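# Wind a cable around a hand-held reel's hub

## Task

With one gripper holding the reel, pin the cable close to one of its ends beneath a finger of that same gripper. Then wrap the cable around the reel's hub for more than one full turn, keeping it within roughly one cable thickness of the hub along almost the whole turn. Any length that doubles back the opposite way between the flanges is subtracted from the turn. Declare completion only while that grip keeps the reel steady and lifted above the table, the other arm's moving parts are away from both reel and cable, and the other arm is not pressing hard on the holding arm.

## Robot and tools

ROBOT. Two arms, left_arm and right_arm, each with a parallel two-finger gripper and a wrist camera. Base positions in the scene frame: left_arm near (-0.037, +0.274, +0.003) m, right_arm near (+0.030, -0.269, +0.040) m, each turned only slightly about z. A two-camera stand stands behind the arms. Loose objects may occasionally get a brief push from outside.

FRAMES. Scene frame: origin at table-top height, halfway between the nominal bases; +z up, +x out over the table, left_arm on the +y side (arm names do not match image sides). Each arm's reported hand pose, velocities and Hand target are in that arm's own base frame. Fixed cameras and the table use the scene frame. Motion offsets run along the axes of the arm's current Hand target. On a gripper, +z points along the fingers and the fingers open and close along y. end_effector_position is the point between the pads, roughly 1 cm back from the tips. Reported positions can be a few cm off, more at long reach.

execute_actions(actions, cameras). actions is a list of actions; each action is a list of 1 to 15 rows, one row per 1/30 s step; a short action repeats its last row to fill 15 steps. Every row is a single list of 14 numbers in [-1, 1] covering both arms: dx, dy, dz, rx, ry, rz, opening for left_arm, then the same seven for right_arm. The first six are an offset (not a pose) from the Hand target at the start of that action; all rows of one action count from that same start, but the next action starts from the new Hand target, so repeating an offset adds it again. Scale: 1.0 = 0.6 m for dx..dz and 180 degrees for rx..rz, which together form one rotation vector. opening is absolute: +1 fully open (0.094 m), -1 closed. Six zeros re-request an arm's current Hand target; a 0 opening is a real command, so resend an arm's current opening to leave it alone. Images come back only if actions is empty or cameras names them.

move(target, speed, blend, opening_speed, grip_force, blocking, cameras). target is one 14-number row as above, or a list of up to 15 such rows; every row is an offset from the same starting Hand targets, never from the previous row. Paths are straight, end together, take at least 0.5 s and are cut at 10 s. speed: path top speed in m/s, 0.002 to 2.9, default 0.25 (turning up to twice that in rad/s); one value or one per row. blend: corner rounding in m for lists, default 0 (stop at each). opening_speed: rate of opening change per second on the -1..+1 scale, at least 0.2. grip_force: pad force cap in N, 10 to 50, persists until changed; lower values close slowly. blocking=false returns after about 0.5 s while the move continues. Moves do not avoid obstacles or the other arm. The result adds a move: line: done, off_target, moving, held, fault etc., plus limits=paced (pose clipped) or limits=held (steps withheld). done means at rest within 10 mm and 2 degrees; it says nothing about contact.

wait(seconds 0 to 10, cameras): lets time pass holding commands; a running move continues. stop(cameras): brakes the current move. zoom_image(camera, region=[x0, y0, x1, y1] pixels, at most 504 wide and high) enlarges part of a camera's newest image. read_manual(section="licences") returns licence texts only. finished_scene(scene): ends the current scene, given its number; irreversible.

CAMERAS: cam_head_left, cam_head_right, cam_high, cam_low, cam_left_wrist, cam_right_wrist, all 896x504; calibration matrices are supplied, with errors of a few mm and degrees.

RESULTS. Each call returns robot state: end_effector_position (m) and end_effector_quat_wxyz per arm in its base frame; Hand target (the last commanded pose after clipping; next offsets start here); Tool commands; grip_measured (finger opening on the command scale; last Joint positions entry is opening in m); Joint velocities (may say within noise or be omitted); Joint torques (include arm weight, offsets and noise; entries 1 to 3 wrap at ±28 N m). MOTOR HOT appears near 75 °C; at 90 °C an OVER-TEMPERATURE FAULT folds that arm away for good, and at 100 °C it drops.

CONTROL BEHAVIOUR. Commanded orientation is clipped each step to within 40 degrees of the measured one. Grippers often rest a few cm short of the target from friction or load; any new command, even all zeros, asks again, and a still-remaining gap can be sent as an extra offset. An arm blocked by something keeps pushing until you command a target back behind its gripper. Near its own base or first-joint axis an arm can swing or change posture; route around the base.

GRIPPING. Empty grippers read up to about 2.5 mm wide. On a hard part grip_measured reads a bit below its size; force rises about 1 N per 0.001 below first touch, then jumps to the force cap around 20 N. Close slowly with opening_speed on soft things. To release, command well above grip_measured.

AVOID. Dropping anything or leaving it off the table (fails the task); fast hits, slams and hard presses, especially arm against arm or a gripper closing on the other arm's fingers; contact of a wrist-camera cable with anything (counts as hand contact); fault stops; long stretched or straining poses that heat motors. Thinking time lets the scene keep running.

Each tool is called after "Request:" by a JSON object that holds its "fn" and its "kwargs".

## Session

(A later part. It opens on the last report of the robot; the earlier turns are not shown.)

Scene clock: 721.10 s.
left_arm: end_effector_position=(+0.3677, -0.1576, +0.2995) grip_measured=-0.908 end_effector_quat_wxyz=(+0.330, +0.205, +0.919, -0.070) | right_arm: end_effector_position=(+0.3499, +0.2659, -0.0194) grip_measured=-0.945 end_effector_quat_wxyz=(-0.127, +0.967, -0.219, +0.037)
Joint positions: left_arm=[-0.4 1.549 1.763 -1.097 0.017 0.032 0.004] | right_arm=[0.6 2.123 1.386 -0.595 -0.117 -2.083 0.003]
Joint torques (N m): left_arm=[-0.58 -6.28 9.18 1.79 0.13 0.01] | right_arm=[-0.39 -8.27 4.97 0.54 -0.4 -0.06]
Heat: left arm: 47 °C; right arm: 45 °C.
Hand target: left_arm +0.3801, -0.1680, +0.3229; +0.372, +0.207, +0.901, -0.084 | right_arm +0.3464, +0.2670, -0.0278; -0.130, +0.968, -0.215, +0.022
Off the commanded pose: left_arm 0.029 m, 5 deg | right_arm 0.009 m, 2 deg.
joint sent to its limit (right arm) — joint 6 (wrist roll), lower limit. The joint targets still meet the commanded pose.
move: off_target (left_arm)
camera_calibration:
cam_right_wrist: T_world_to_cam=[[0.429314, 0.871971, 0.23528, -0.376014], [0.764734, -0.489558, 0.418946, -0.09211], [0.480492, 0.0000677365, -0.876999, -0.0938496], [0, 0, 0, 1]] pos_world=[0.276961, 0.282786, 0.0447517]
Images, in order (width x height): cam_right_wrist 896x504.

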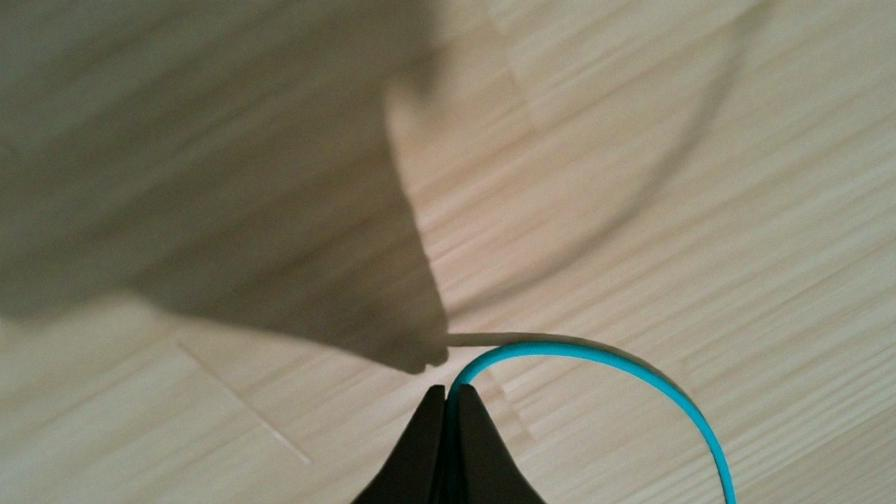

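Request:
{"fn": "move", "kwargs": {"target": [[0,0,0,0,0,0,-1,-0.0007,-0.013,-0.0483,0.1946,0.0034,-0.043,-1],[0,0,0,0,0,0,-1,-0.1845,-0.141,-0.0733,0.1946,0.0034,-0.043,-1],[0,0,0,0,0,0,-1,-0.4052,-0.1663,-0.2238,0.1946,0.0034,-0.043,-1]], "speed": 0.13, "blend": [0.02,0.03,0], "cameras": ["all"]}}

Scene clock: 752.37 s.
left_arm: end_effector_position=(+0.3677, -0.1577, +0.2995) grip_measured=-0.908 end_effector_quat_wxyz=(+0.330, +0.205, +0.919, -0.070) | right_arm: end_effector_position=(+0.1513, +0.4167, +0.1024) grip_measured=-0.945 end_effector_quat_wxyz=(-0.382, +0.910, -0.128, +0.095)
Joint positions: left_arm=[-0.4 1.549 1.763 -1.097 0.017 0.032 0.004] | right_arm=[1.234 1.622 0.945 -0.084 0.035 -1.642 0.003]
Joint torques (N m): left_arm=[-0.58 -6.28 9.2 1.78 0.13 0.02] | right_arm=[0.2 -10.09 8.23 1.32 0.02 0.18]
Heat: left arm: 48 °C; right arm: 42 °C.
Hand target: left_arm +0.3801, -0.1681, +0.3229; +0.372, +0.207, +0.901, -0.084 | right_arm +0.1537, +0.4242, +0.1309; -0.412, +0.896, -0.134, +0.099
Off the commanded pose: left_arm 0.028 m, 5 deg | right_arm 0.030 m, 4 deg.
move: off_target (left_arm, right_arm)
camera_calibration:
cam_left_wrist: T_world_to_cam=[[-0.412991, -0.910264, -0.029301, 0.0167782], [-0.878681, 0.406709, -0.250016, 0.497434], [0.239498, -0.0775081, -0.967798, 0.283804], [0, 0, 0, 1]] pos_world=[0.376044, -0.165041, 0.399523]
cam_right_wrist: T_world_to_cam=[[0.181257, 0.688611, 0.702112, -0.384833], [0.748015, -0.560027, 0.356152, 0.121065], [0.638451, 0.460635, -0.6166, -0.134155], [0, 0, 0, 1]] pos_world=[0.0648465, 0.394596, 0.144358]

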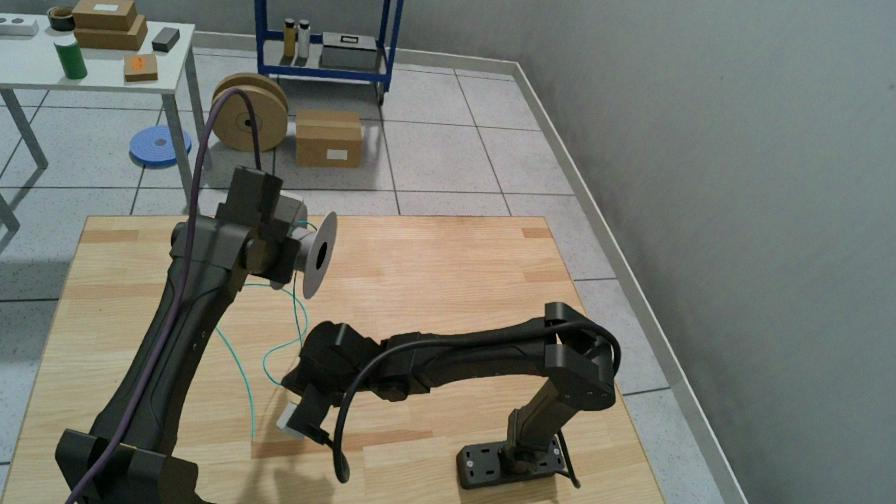

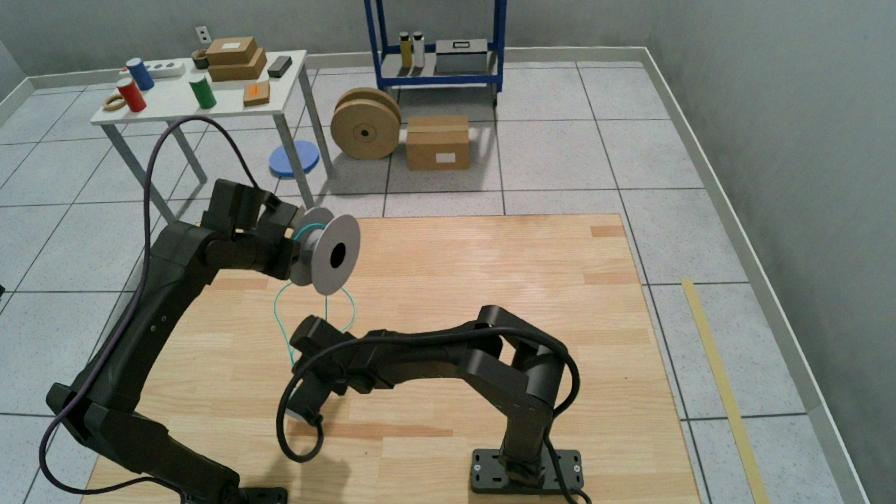

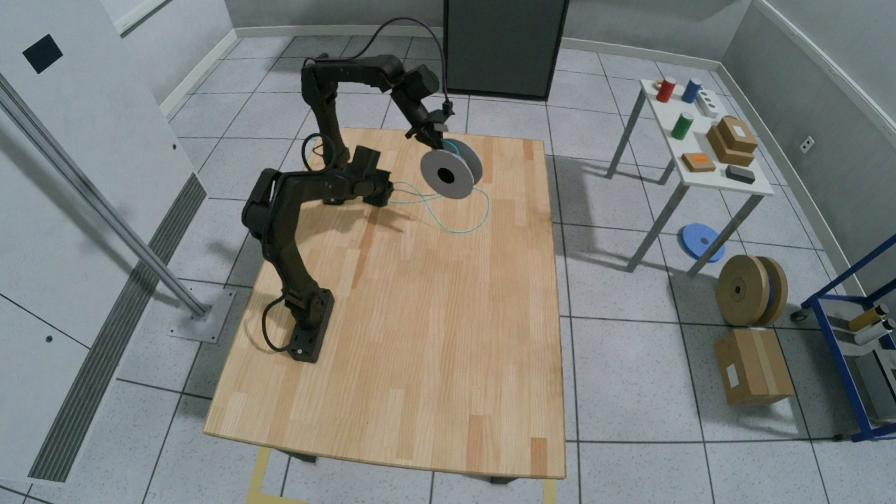

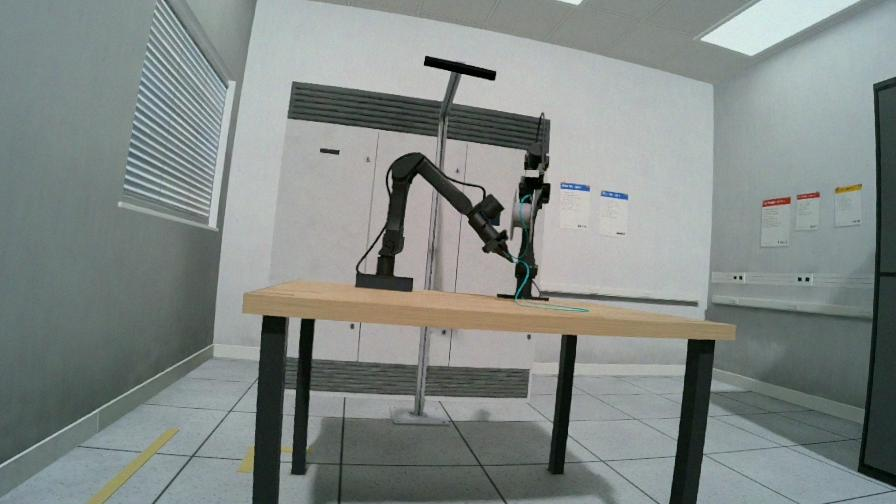

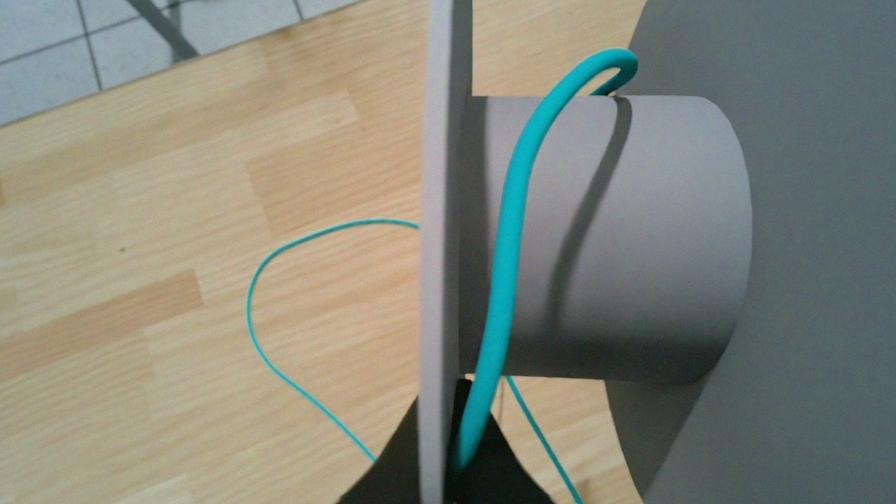

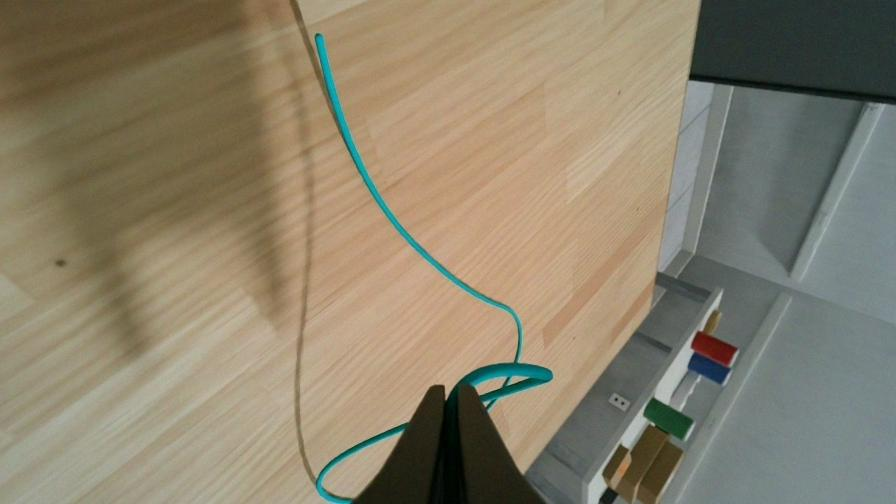

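Request:
{"fn": "execute_actions", "kwargs": {"actions": [], "cameras": ["cam_left_wrist","cam_head_left","cam_high","cam_right_wrist"]}}

Scene clock: 767.83 s.
left_arm: end_effector_position=(+0.3677, -0.1577, +0.2995) grip_measured=-0.908 end_effector_quat_wxyz=(+0.330, +0.205, +0.919, -0.070) | right_arm: end_effector_position=(+0.1513, +0.4167, +0.1023) grip_measured=-0.945 end_effector_quat_wxyz=(-0.382, +0.910, -0.128, +0.095)
Joint positions: left_arm=[-0.4 1.549 1.763 -1.097 0.017 0.032 0.004] | right_arm=[1.234 1.622 0.945 -0.085 0.035 -1.642 0.003]
Joint velocities: within noise
Joint torques (N m): left_arm=[-0.58 -6.28 9.18 1.79 0.13 0.02] | right_arm=[0.08 -10 8.32 1.3 0 0.18]
Heat: left arm: 48 °C; right arm: 43 °C.
Hand target: left_arm +0.3801, -0.1681, +0.3229; +0.372, +0.207, +0.901, -0.084 | right_arm +0.1536, +0.4242, +0.1309; -0.412, +0.896, -0.134, +0.099
Tool commands: left_gripper/opening=-1.0 right_gripper/opening=-1.0
Off the commanded pose: left_arm 0.028 m, 5 deg | right_arm 0.030 m, 4 deg.
camera_calibration:
cam_left_wrist: T_world_to_cam=[[-0.412991, -0.910264, -0.029301, 0.0167782], [-0.878681, 0.406709, -0.250016, 0.497434], [0.239498, -0.0775081, -0.967798, 0.283804], [0, 0, 0, 1]] pos_world=[0.376044, -0.165041, 0.399523]
cam_right_wrist: T_world_to_cam=[[0.181692, 0.688693, 0.701919, -0.384798], [0.747986, -0.560165, 0.355994, 0.121088], [0.638361, 0.460344, -0.61691, -0.133943], [0, 0, 0, 1]] pos_world=[0.0648468, 0.394497, 0.144359]
Images, in order (width x height): cam_head_left 896x504, cam_high 896x504, cam_left_wrist 896x504, cam_right_wrist 896x504.

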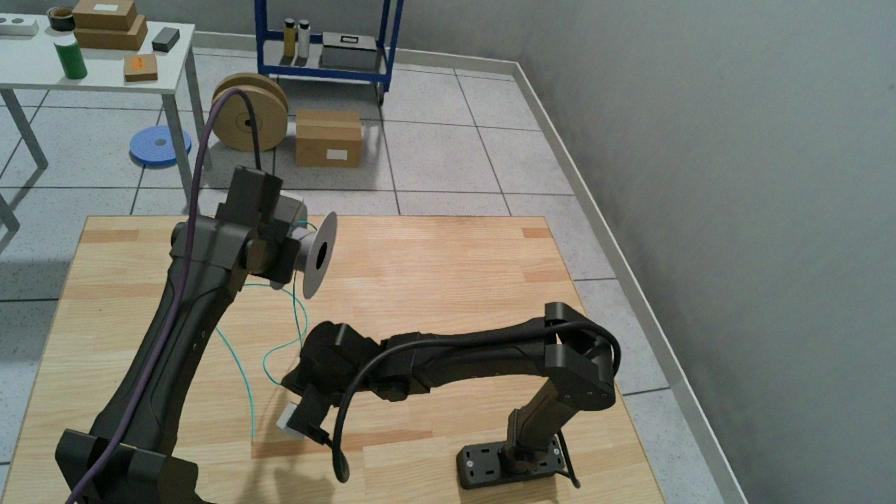

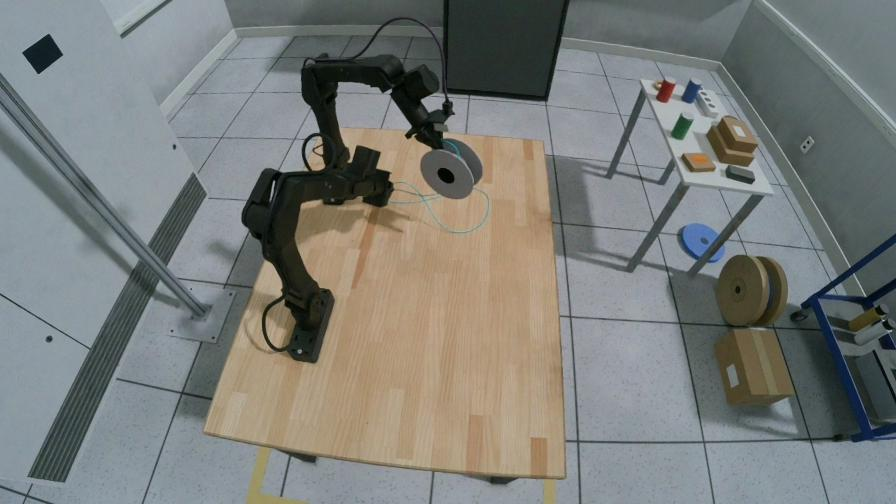

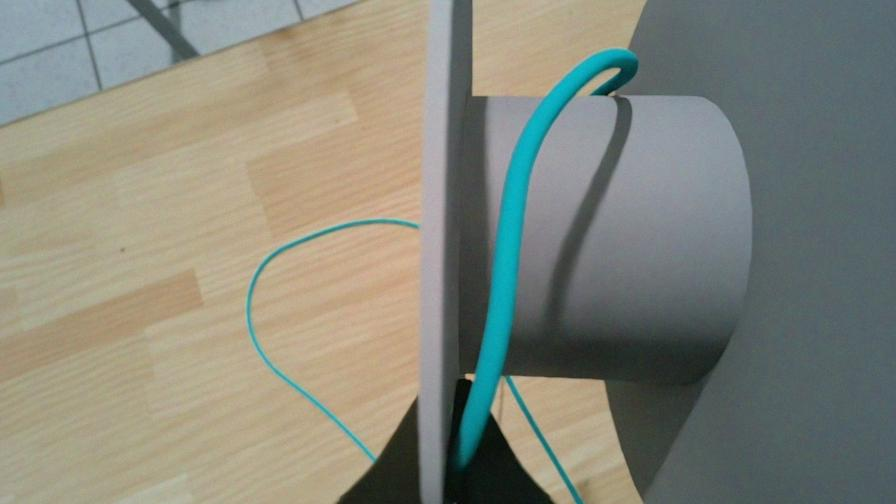

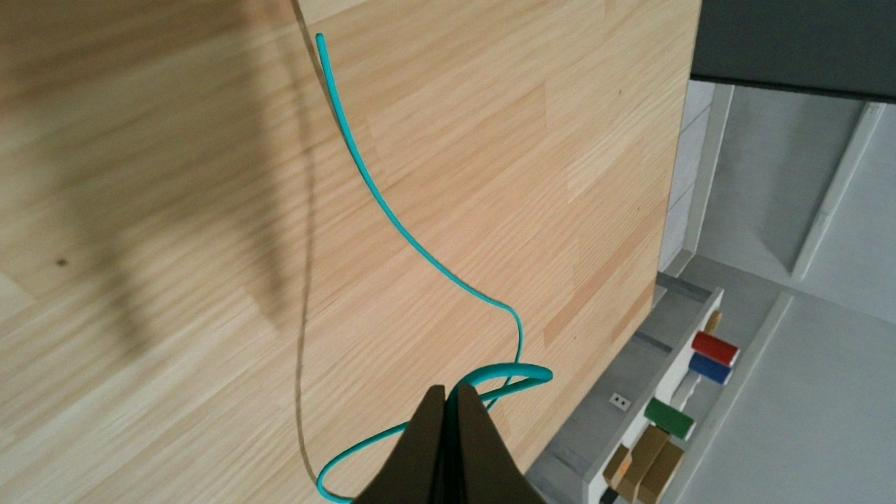

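Request:
{"fn": "move", "kwargs": {"target": [0,0,0,0,0,0,-1,-0.0807,-0.157,-0.1047,0,0,0,-1], "speed": 0.08, "cameras": ["cam_left_wrist","cam_head_left","cam_high","cam_right_wrist"]}}

Scene clock: 779.30 s.
left_arm: end_effector_position=(+0.3677, -0.1577, +0.2995) grip_measured=-0.908 end_effector_quat_wxyz=(+0.330, +0.205, +0.919, -0.070) | right_arm: end_effector_position=(+0.1059, +0.4501, +0.2217) grip_measured=-0.945 end_effector_quat_wxyz=(-0.393, +0.905, -0.128, +0.100)
Joint positions: left_arm=[-0.4 1.549 1.763 -1.097 0.017 0.032 0.004] | right_arm=[1.401 1.6 1.392 -0.541 0.162 -1.531 0.003]
Joint torques (N m): left_arm=[-0.58 -6.28 9.18 1.78 0.12 0.01] | right_arm=[0.61 -7.77 8.83 1.32 0.06 0.16]
Heat: left arm: 48 °C; right arm: 43 °C.
Hand target: left_arm +0.3801, -0.1681, +0.3229; +0.372, +0.207, +0.901, -0.084 | right_arm +0.1047, +0.4539, +0.2401; -0.412, +0.896, -0.134, +0.099
Off the commanded pose: left_arm 0.028 m, 5 deg | right_arm 0.019 m, 3 deg.
move: off_target (left_arm, right_arm)
camera_calibration:
cam_left_wrist: T_world_to_cam=[[-0.412991, -0.910264, -0.029301, 0.0167782], [-0.878681, 0.406709, -0.250016, 0.497434], [0.239498, -0.0775081, -0.967798, 0.283804], [0, 0, 0, 1]] pos_world=[0.376044, -0.165041, 0.399523]
cam_right_wrist: T_world_to_cam=[[0.17448, 0.672478, 0.719256, -0.479131], [0.741985, -0.569997, 0.352933, 0.136999], [0.647314, 0.472098, -0.598422, -0.0571084], [0, 0, 0, 1]] pos_world=[0.0189147, 0.427255, 0.262092]
Images, in order (width x height): cam_head_left 896x504, cam_high 896x504, cam_left_wrist 896x504, cam_right_wrist 896x504.

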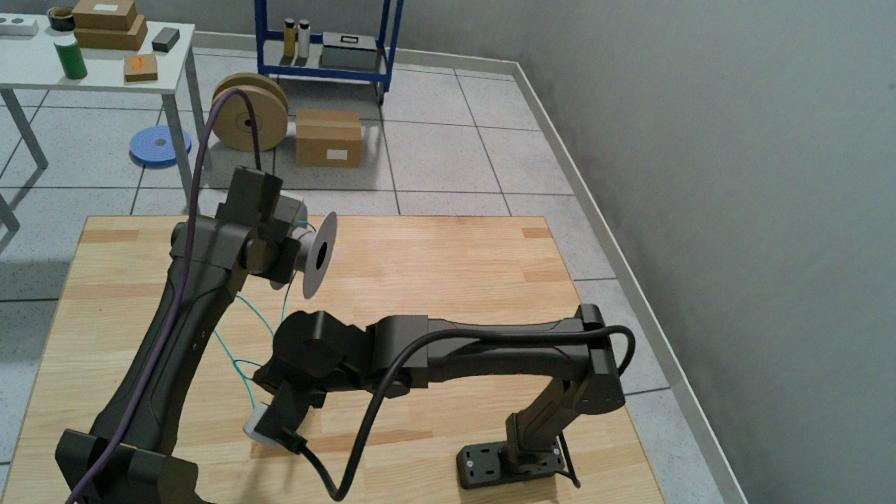

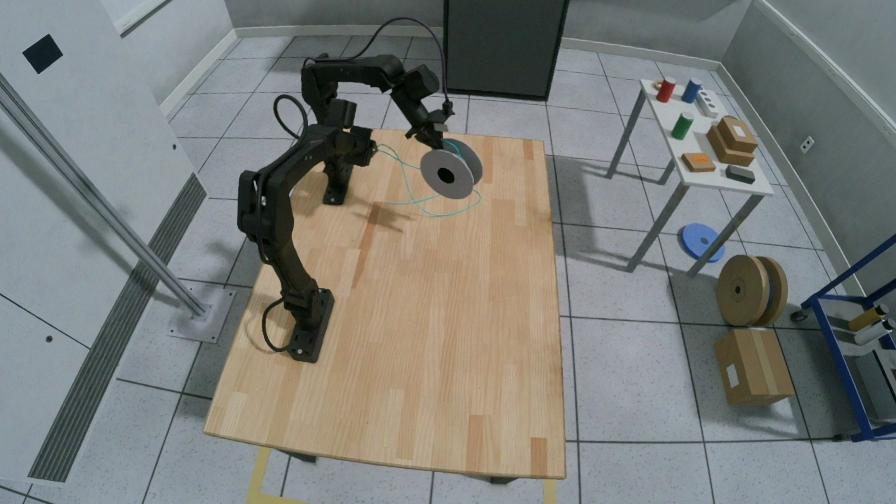

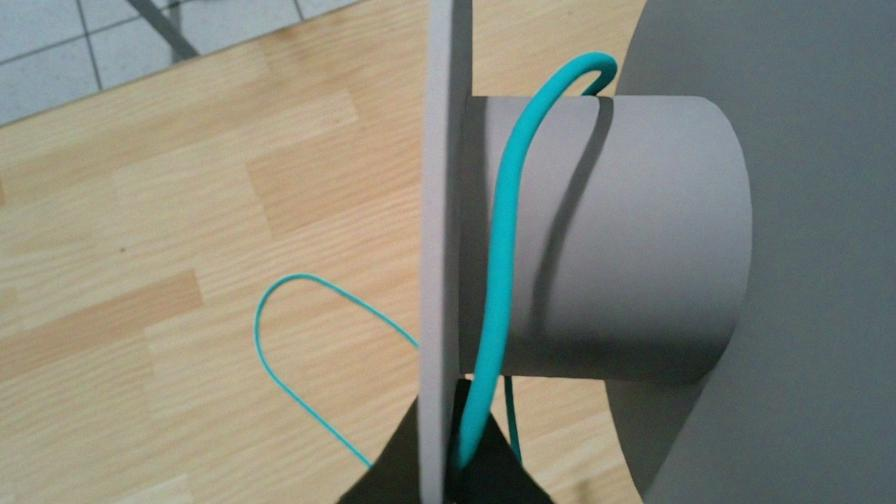

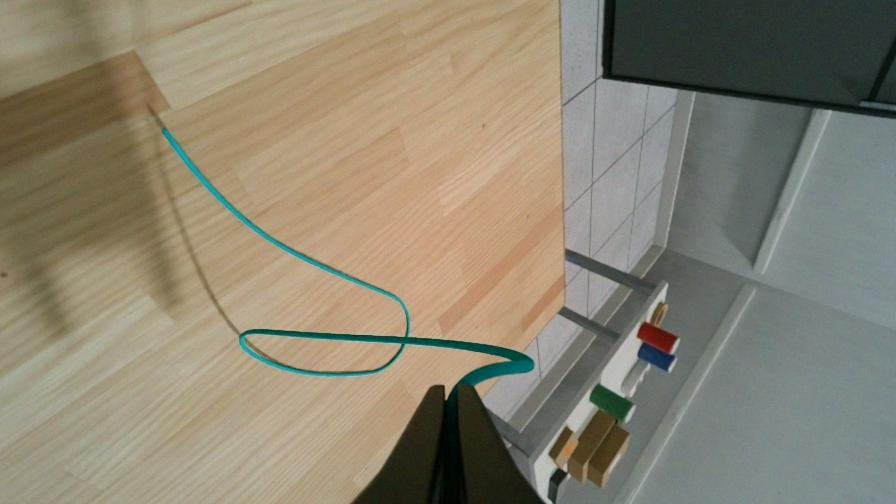

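Request:
{"fn": "wait", "kwargs": {"seconds": 0.2, "cameras": ["cam_left_wrist","cam_low","cam_head_right","cam_high"]}}

Request:
{"fn": "zoom_image", "kwargs": {"camera": "cam_low", "region": [330, 130, 530, 260]}}

Request:
{"fn": "zoom_image", "kwargs": {"camera": "cam_high", "region": [340, 110, 520, 250]}}

Request:
{"fn": "zoom_image", "kwargs": {"camera": "cam_head_right", "region": [100, 180, 400, 460]}}

Scene clock: 785.87 s.
left_arm: end_effector_position=(+0.3677, -0.1577, +0.2995) grip_measured=-0.908 end_effector_quat_wxyz=(+0.330, +0.205, +0.919, -0.070) | right_arm: end_effector_position=(+0.1059, +0.4500, +0.2216) grip_measured=-0.945 end_effector_quat_wxyz=(-0.392, +0.905, -0.128, +0.100)
Joint positions: left_arm=[-0.4 1.549 1.763 -1.097 0.017 0.032 0.004] | right_arm=[1.401 1.6 1.392 -0.541 0.162 -1.531 0.003]
Joint torques (N m): left_arm=[-0.58 -6.28 9.18 1.78 0.12 0.01] | right_arm=[0.64 -7.9 8.85 1.34 0.12 0.16]
Heat: left arm: 48 °C; right arm: 43 °C.
Hand target: left_arm +0.3801, -0.1681, +0.3229; +0.372, +0.207, +0.901, -0.084 | right_arm +0.1047, +0.4539, +0.2401; -0.412, +0.896, -0.134, +0.099
Tool commands: left_gripper/opening=-1.0 right_gripper/opening=-1.0
Off the commanded pose: left_arm 0.028 m, 5 deg | right_arm 0.019 m, 3 deg.
wait: 0.20 s; at rest from the start
camera_calibration:
cam_left_wrist: T_world_to_cam=[[-0.412991, -0.910264, -0.029301, 0.0167782], [-0.878681, 0.406709, -0.250016, 0.497434], [0.239498, -0.0775081, -0.967798, 0.283804], [0, 0, 0, 1]] pos_world=[0.376044, -0.165041, 0.399523]
Images, in order (width x height): cam_head_right 896x504, cam_high 896x504, cam_low 896x504, cam_left_wrist 896x504.

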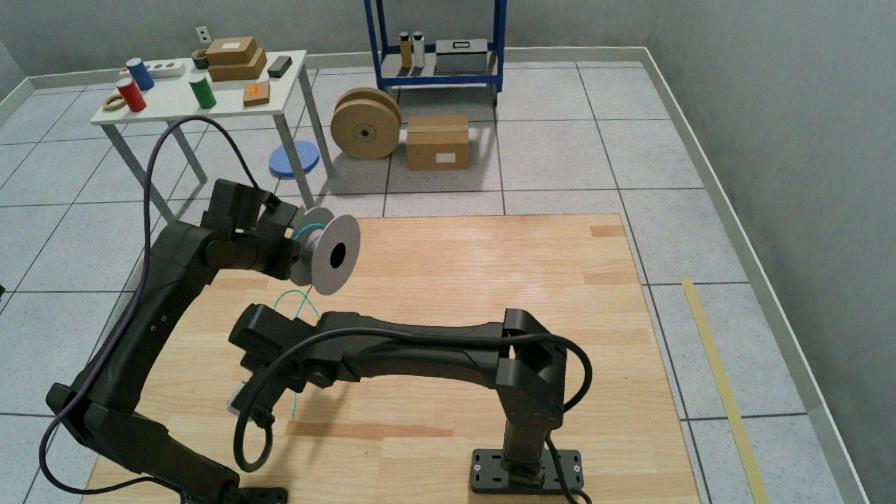

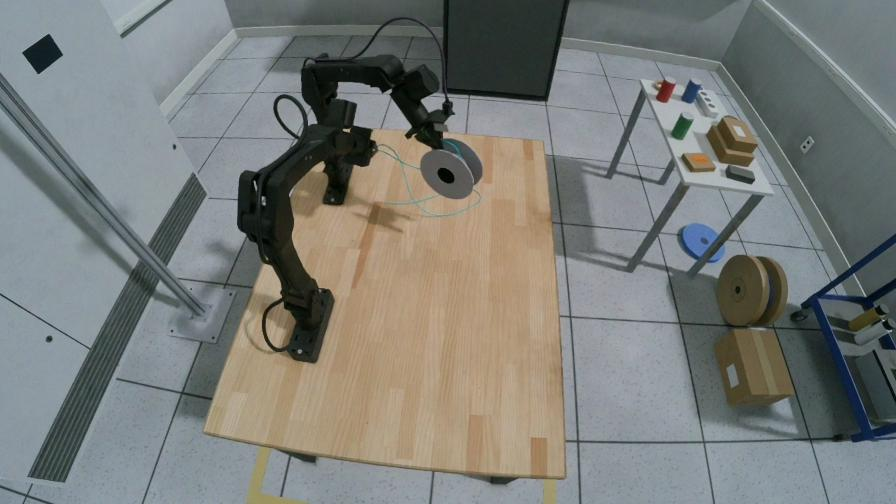

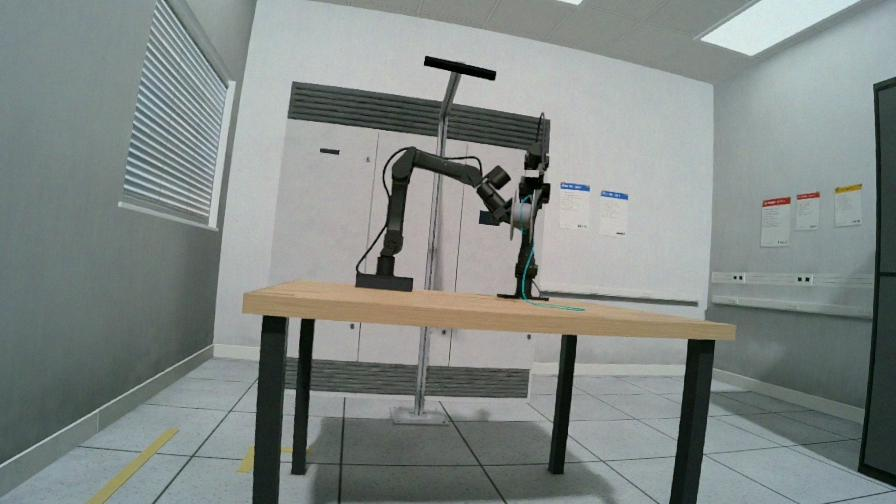

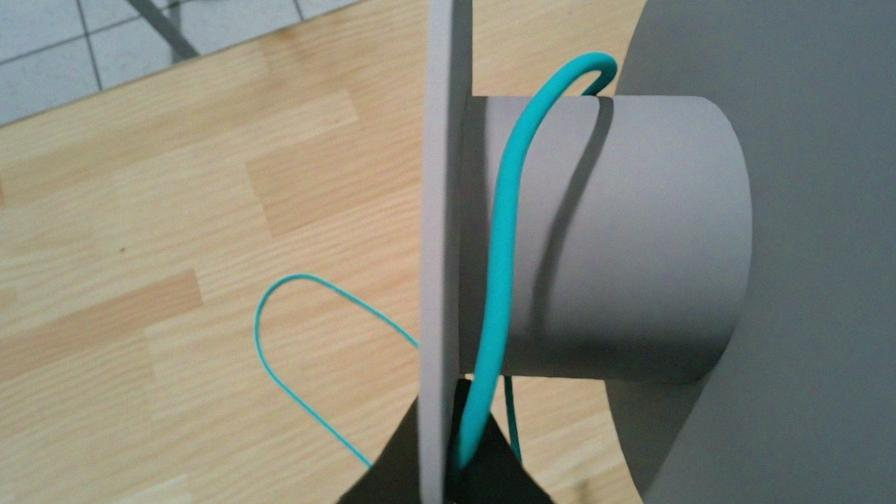

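Scaled by 2.520 from the camera's 896x504 image, which has a finer 1280x720 frame.

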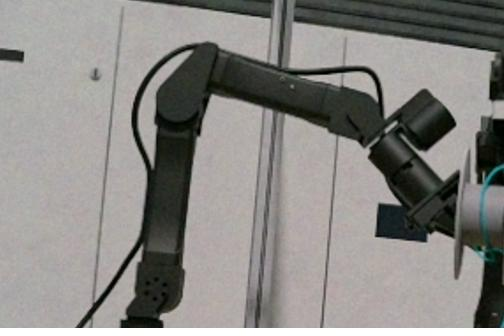

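Scaled by 2.800 from the camera's 896x504 image, which has a finer 1280x720 frame.

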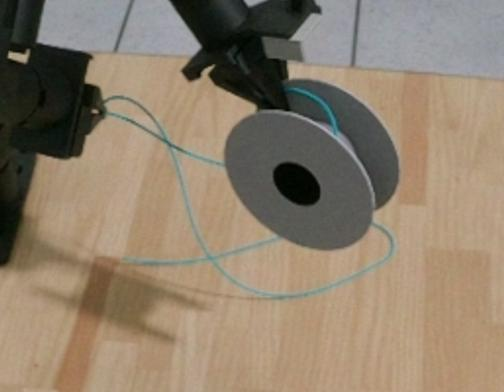

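Scaled by 1.680 from the camera's 896x504 image, which has a finer 1280x720 frame.

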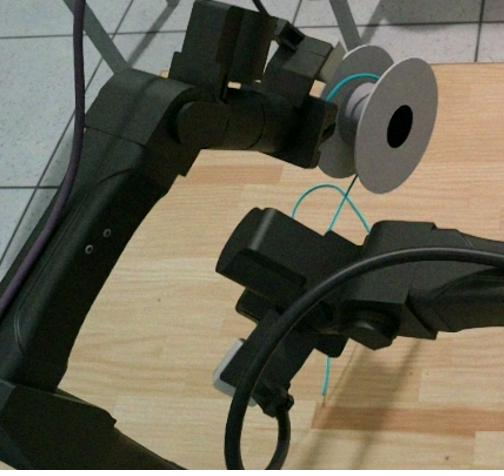

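Request:
{"fn": "move", "kwargs": {"target": [0,0,0,0,0,0,-1,-0.0332,-0.003,0,0,0,0,-1], "speed": 0.05, "cameras": ["cam_left_wrist","cam_high"]}}

Request:
{"fn": "zoom_image", "kwargs": {"camera": "cam_left_wrist", "region": [380, 0, 800, 504]}}

Request:
{"fn": "zoom_image", "kwargs": {"camera": "cam_high", "region": [340, 110, 520, 250]}}

Scene clock: 793.23 s.
left_arm: end_effector_position=(+0.3677, -0.1577, +0.2995) grip_measured=-0.908 end_effector_quat_wxyz=(+0.330, +0.205, +0.919, -0.070) | right_arm: end_effector_position=(+0.0873, +0.4549, +0.2293) grip_measured=-0.945 end_effector_quat_wxyz=(-0.400, +0.902, -0.128, +0.101)
Joint positions: left_arm=[-0.4 1.549 1.763 -1.097 0.017 0.032 0.004] | right_arm=[1.459 1.6 1.411 -0.551 0.207 -1.492 0.003]
Joint torques (N m): left_arm=[-0.58 -6.28 9.18 1.78 0.12 0.01] | right_arm=[0.57 -6.16 9.09 1.36 0.12 0.12]
Heat: left arm: 49 °C; right arm: 42 °C.
Hand target: left_arm +0.3801, -0.1680, +0.3229; +0.372, +0.207, +0.901, -0.084 | right_arm +0.0862, +0.4615, +0.2401; -0.412, +0.896, -0.134, +0.099
Off the commanded pose: left_arm 0.028 m, 5 deg | right_arm 0.013 m, 2 deg.
move: off_target (left_arm, right_arm)
camera_calibration:
cam_left_wrist: T_world_to_cam=[[-0.412991, -0.910264, -0.029301, 0.0167782], [-0.878681, 0.406709, -0.250016, 0.497434], [0.239498, -0.0775081, -0.967798, 0.283804], [0, 0, 0, 1]] pos_world=[0.376044, -0.165041, 0.399523]
Images, in order (width x height): cam_high 896x504, cam_left_wrist 896x504.

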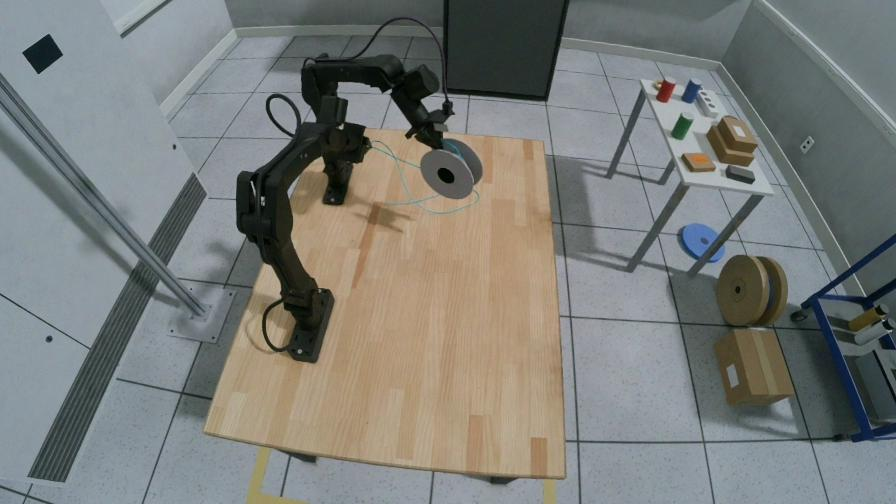

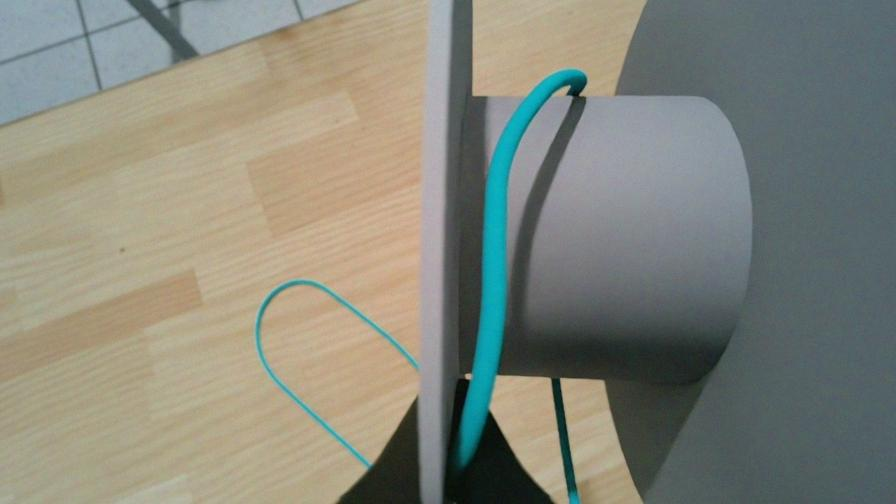

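Scaled by 1.000.

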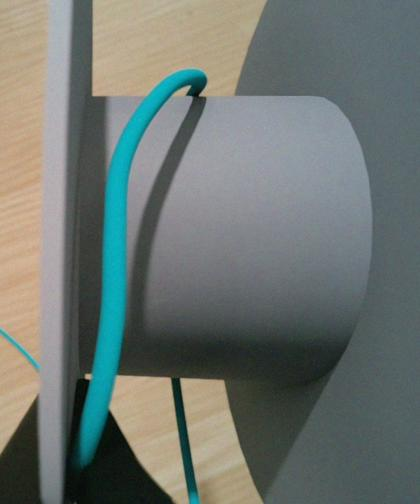

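Scaled by 2.800 from the camera's 896x504 image, which has a finer 1280x720 frame.

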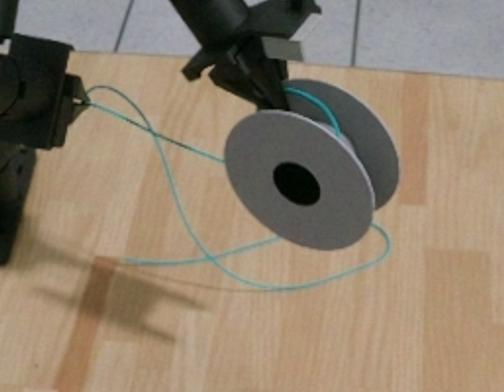

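Request:
{"fn": "move", "kwargs": {"target": [0,0,0,0,0,0,-1,-0.0249,-0.0022,0,0,0,0,-1], "speed": 0.05, "cameras": ["cam_left_wrist"]}}

Request:
{"fn": "zoom_image", "kwargs": {"camera": "cam_left_wrist", "region": [380, 0, 800, 504]}}

Scene clock: 798.03 s.
left_arm: end_effector_position=(+0.3676, -0.1579, +0.2995) grip_measured=-0.908 end_effector_quat_wxyz=(+0.330, +0.205, +0.919, -0.070) | right_arm: end_effector_position=(+0.0753, +0.4592, +0.2305) grip_measured=-0.945 end_effector_quat_wxyz=(-0.400, +0.901, -0.129, +0.103)
Joint positions: left_arm=[-0.4 1.549 1.763 -1.097 0.019 0.032 0.004] | right_arm=[1.499 1.613 1.43 -0.562 0.241 -1.464 0.003]
Joint torques (N m): left_arm=[-0.59 -6.28 9.18 1.78 0.11 0.02] | right_arm=[0.68 -6.02 9.29 1.35 0.12 0.14]
Heat: left arm: 49 °C; right arm: 42 °C.
Hand target: left_arm +0.3801, -0.1680, +0.3229; +0.372, +0.207, +0.901, -0.084 | right_arm +0.0724, +0.4671, +0.2401; -0.412, +0.896, -0.134, +0.099
Off the commanded pose: left_arm 0.028 m, 5 deg | right_arm 0.013 m, 2 deg.
move: off_target (left_arm, right_arm)
camera_calibration:
cam_left_wrist: T_world_to_cam=[[-0.413717, -0.909963, -0.0283913, 0.016611], [-0.878446, 0.40719, -0.250059, 0.497394], [0.239105, -0.0785135, -0.967814, 0.283809], [0, 0, 0, 1]] pos_world=[0.375945, -0.165135, 0.399524]
Images, in order (width x height): cam_left_wrist 896x504.

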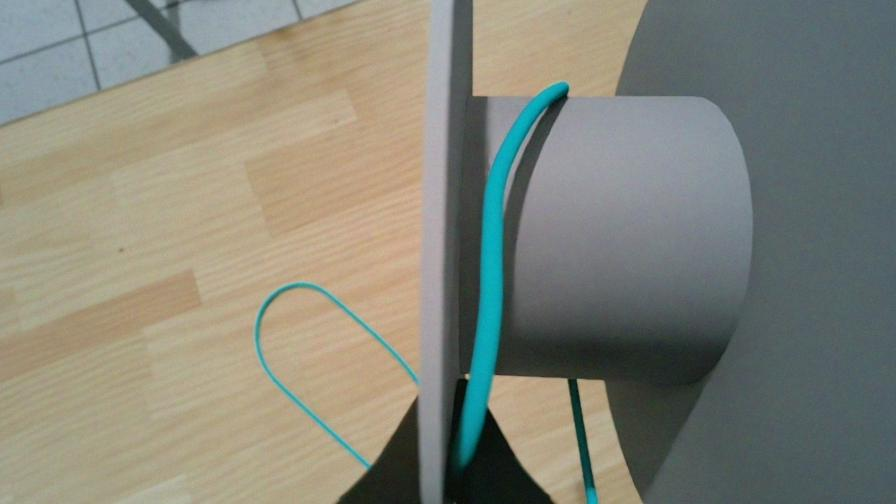

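Scaled by 1.000.

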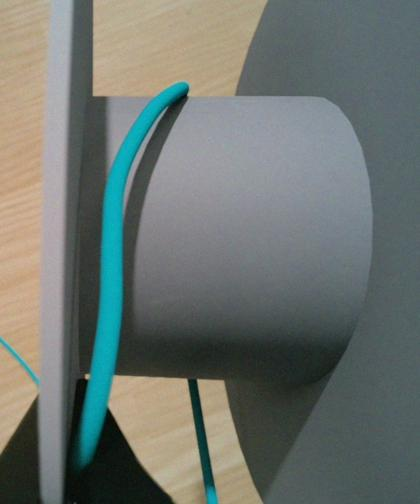

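Request:
{"fn": "move", "kwargs": {"target": [0,0,0,0,0,0,-1,-0.0166,-0.0015,0,0,0,0,-1], "speed": 0.05, "cameras": ["cam_left_wrist"]}}

Request:
{"fn": "zoom_image", "kwargs": {"camera": "cam_left_wrist", "region": [380, 0, 800, 504]}}

Scene clock: 803.30 s.
left_arm: end_effector_position=(+0.3673, -0.1587, +0.2996) grip_measured=-0.908 end_effector_quat_wxyz=(+0.330, +0.206, +0.919, -0.071) | right_arm: end_effector_position=(+0.0690, +0.4619, +0.2305) grip_measured=-0.945 end_effector_quat_wxyz=(-0.399, +0.901, -0.132, +0.107)
Joint positions: left_arm=[-0.401 1.549 1.763 -1.097 0.021 0.032 0.004] | right_arm=[1.523 1.626 1.446 -0.571 0.268 -1.445 0.003]
Joint torques (N m): left_arm=[-0.49 -6.28 9.18 1.78 0.1 0.01] | right_arm=[1.03 -6.12 9.07 1.37 -0.01 0.07]
Heat: left arm: 49 °C; right arm: 42 °C.
Hand target: left_arm +0.3801, -0.1680, +0.3229; +0.372, +0.207, +0.901, -0.084 | right_arm +0.0630, +0.4708, +0.2401; -0.412, +0.896, -0.134, +0.099
Off the commanded pose: left_arm 0.028 m, 5 deg | right_arm 0.014 m, 2 deg.
move: off_target (left_arm, right_arm)
camera_calibration:
cam_left_wrist: T_world_to_cam=[[-0.415821, -0.909046, -0.0269861, 0.0162419], [-0.877638, 0.408879, -0.25014, 0.497421], [0.238423, -0.0803294, -0.967834, 0.283792], [0, 0, 0, 1]] pos_world=[0.375646, -0.165824, 0.399526]
Images, in order (width x height): cam_left_wrist 896x504.

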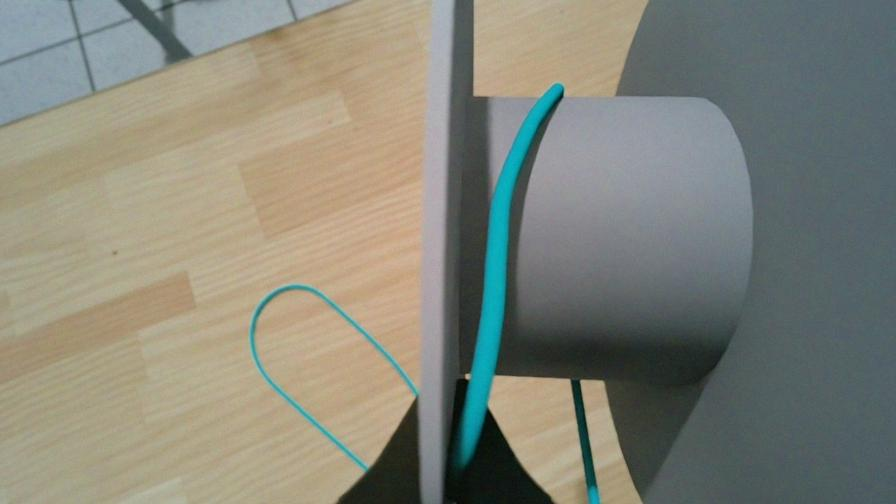

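Scaled by 1.000.

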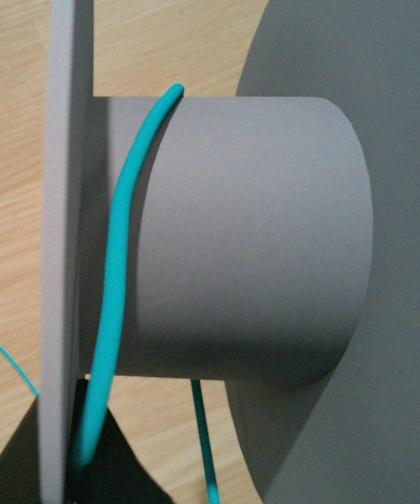

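Request:
{"fn": "move", "kwargs": {"target": [0,0,0,0,0,0,-1,0.086,-0.0732,-0.1318,-0.0111,0.0019,0.1667,-1], "speed": 0.08, "cameras": ["cam_left_wrist","cam_high","cam_head_left"]}}

Request:
{"fn": "zoom_image", "kwargs": {"camera": "cam_high", "region": [340, 110, 520, 250]}}

Scene clock: 831.90 s.
left_arm: end_effector_position=(+0.3673, -0.1587, +0.2996) grip_measured=-0.908 end_effector_quat_wxyz=(+0.330, +0.206, +0.919, -0.072) | right_arm: end_effector_position=(+0.0971, +0.4279, +0.3021) grip_measured=-0.945 end_effector_quat_wxyz=(-0.381, +0.852, -0.360, +0.007)
Joint positions: left_arm=[-0.401 1.549 1.763 -1.097 0.021 0.032 0.004] | right_arm=[1.423 1.626 1.788 -0.97 0.19 -0.995 0.003]
Joint torques (N m): left_arm=[-0.5 -6.28 9.2 1.78 0.09 0.02] | right_arm=[-0.51 -9.26 8.55 1.23 -0.15 0.14]
Heat: left arm: 50 °C; right arm: 43 °C.
Hand target: left_arm +0.3801, -0.1681, +0.3229; +0.372, +0.207, +0.901, -0.084 | right_arm +0.0959, +0.4254, +0.3278; -0.408, +0.837, -0.364, -0.011
Off the commanded pose: left_arm 0.028 m, 5 deg | right_arm 0.026 m, 4 deg.
move: off_target (left_arm, right_arm)
camera_calibration:
cam_left_wrist: T_world_to_cam=[[-0.41612, -0.90892, -0.0266078, 0.0162267], [-0.877548, 0.40908, -0.250125, 0.497414], [0.238228, -0.0807323, -0.967848, 0.283804], [0, 0, 0, 1]] pos_world=[0.375647, -0.165821, 0.399527]
Images, in order (width x height): cam_head_left 896x504, cam_high 896x504, cam_left_wrist 896x504.

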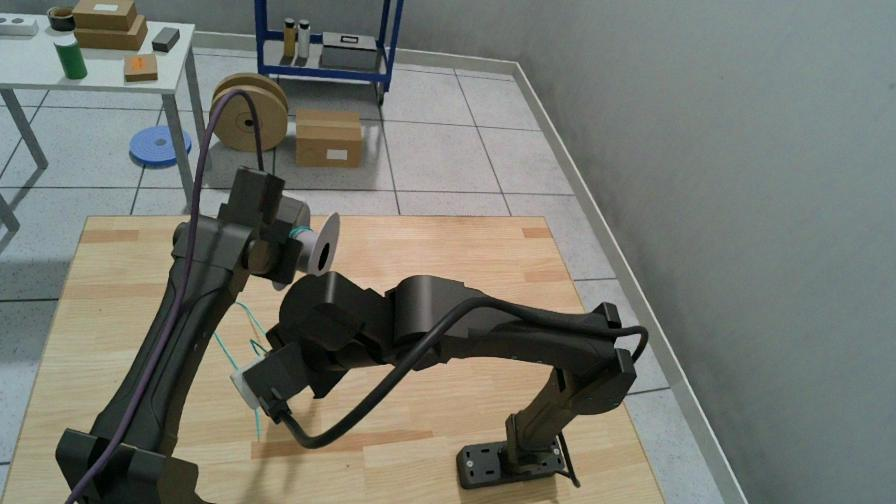

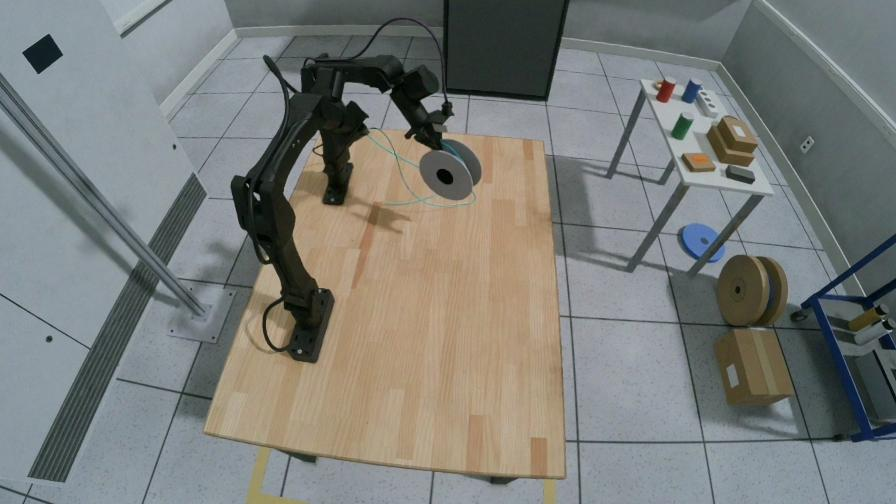

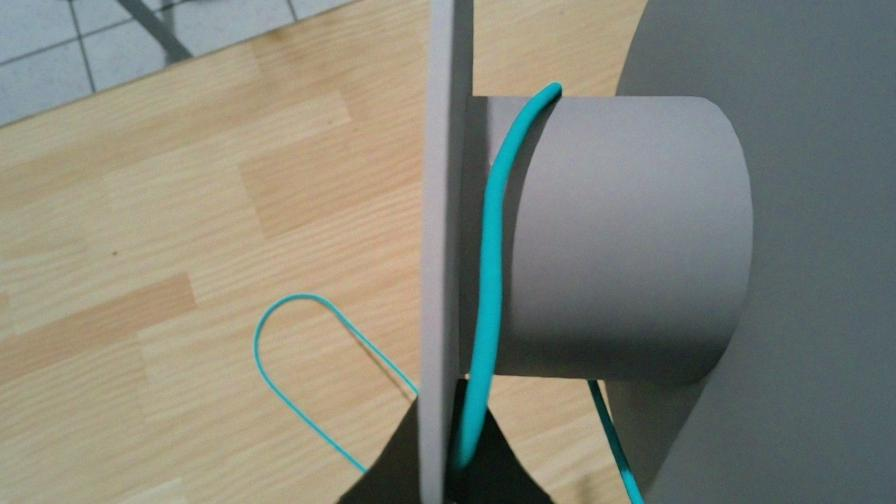

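Scaled by 2.800 from the camera's 896x504 image, which has a finer 1280x720 frame.

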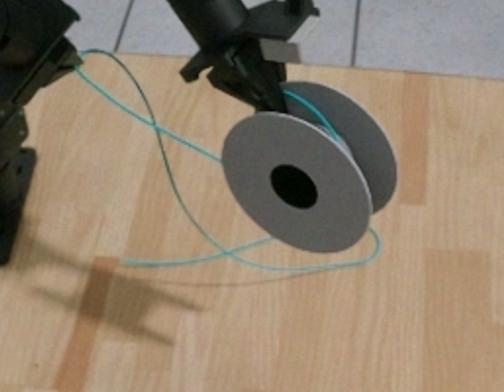

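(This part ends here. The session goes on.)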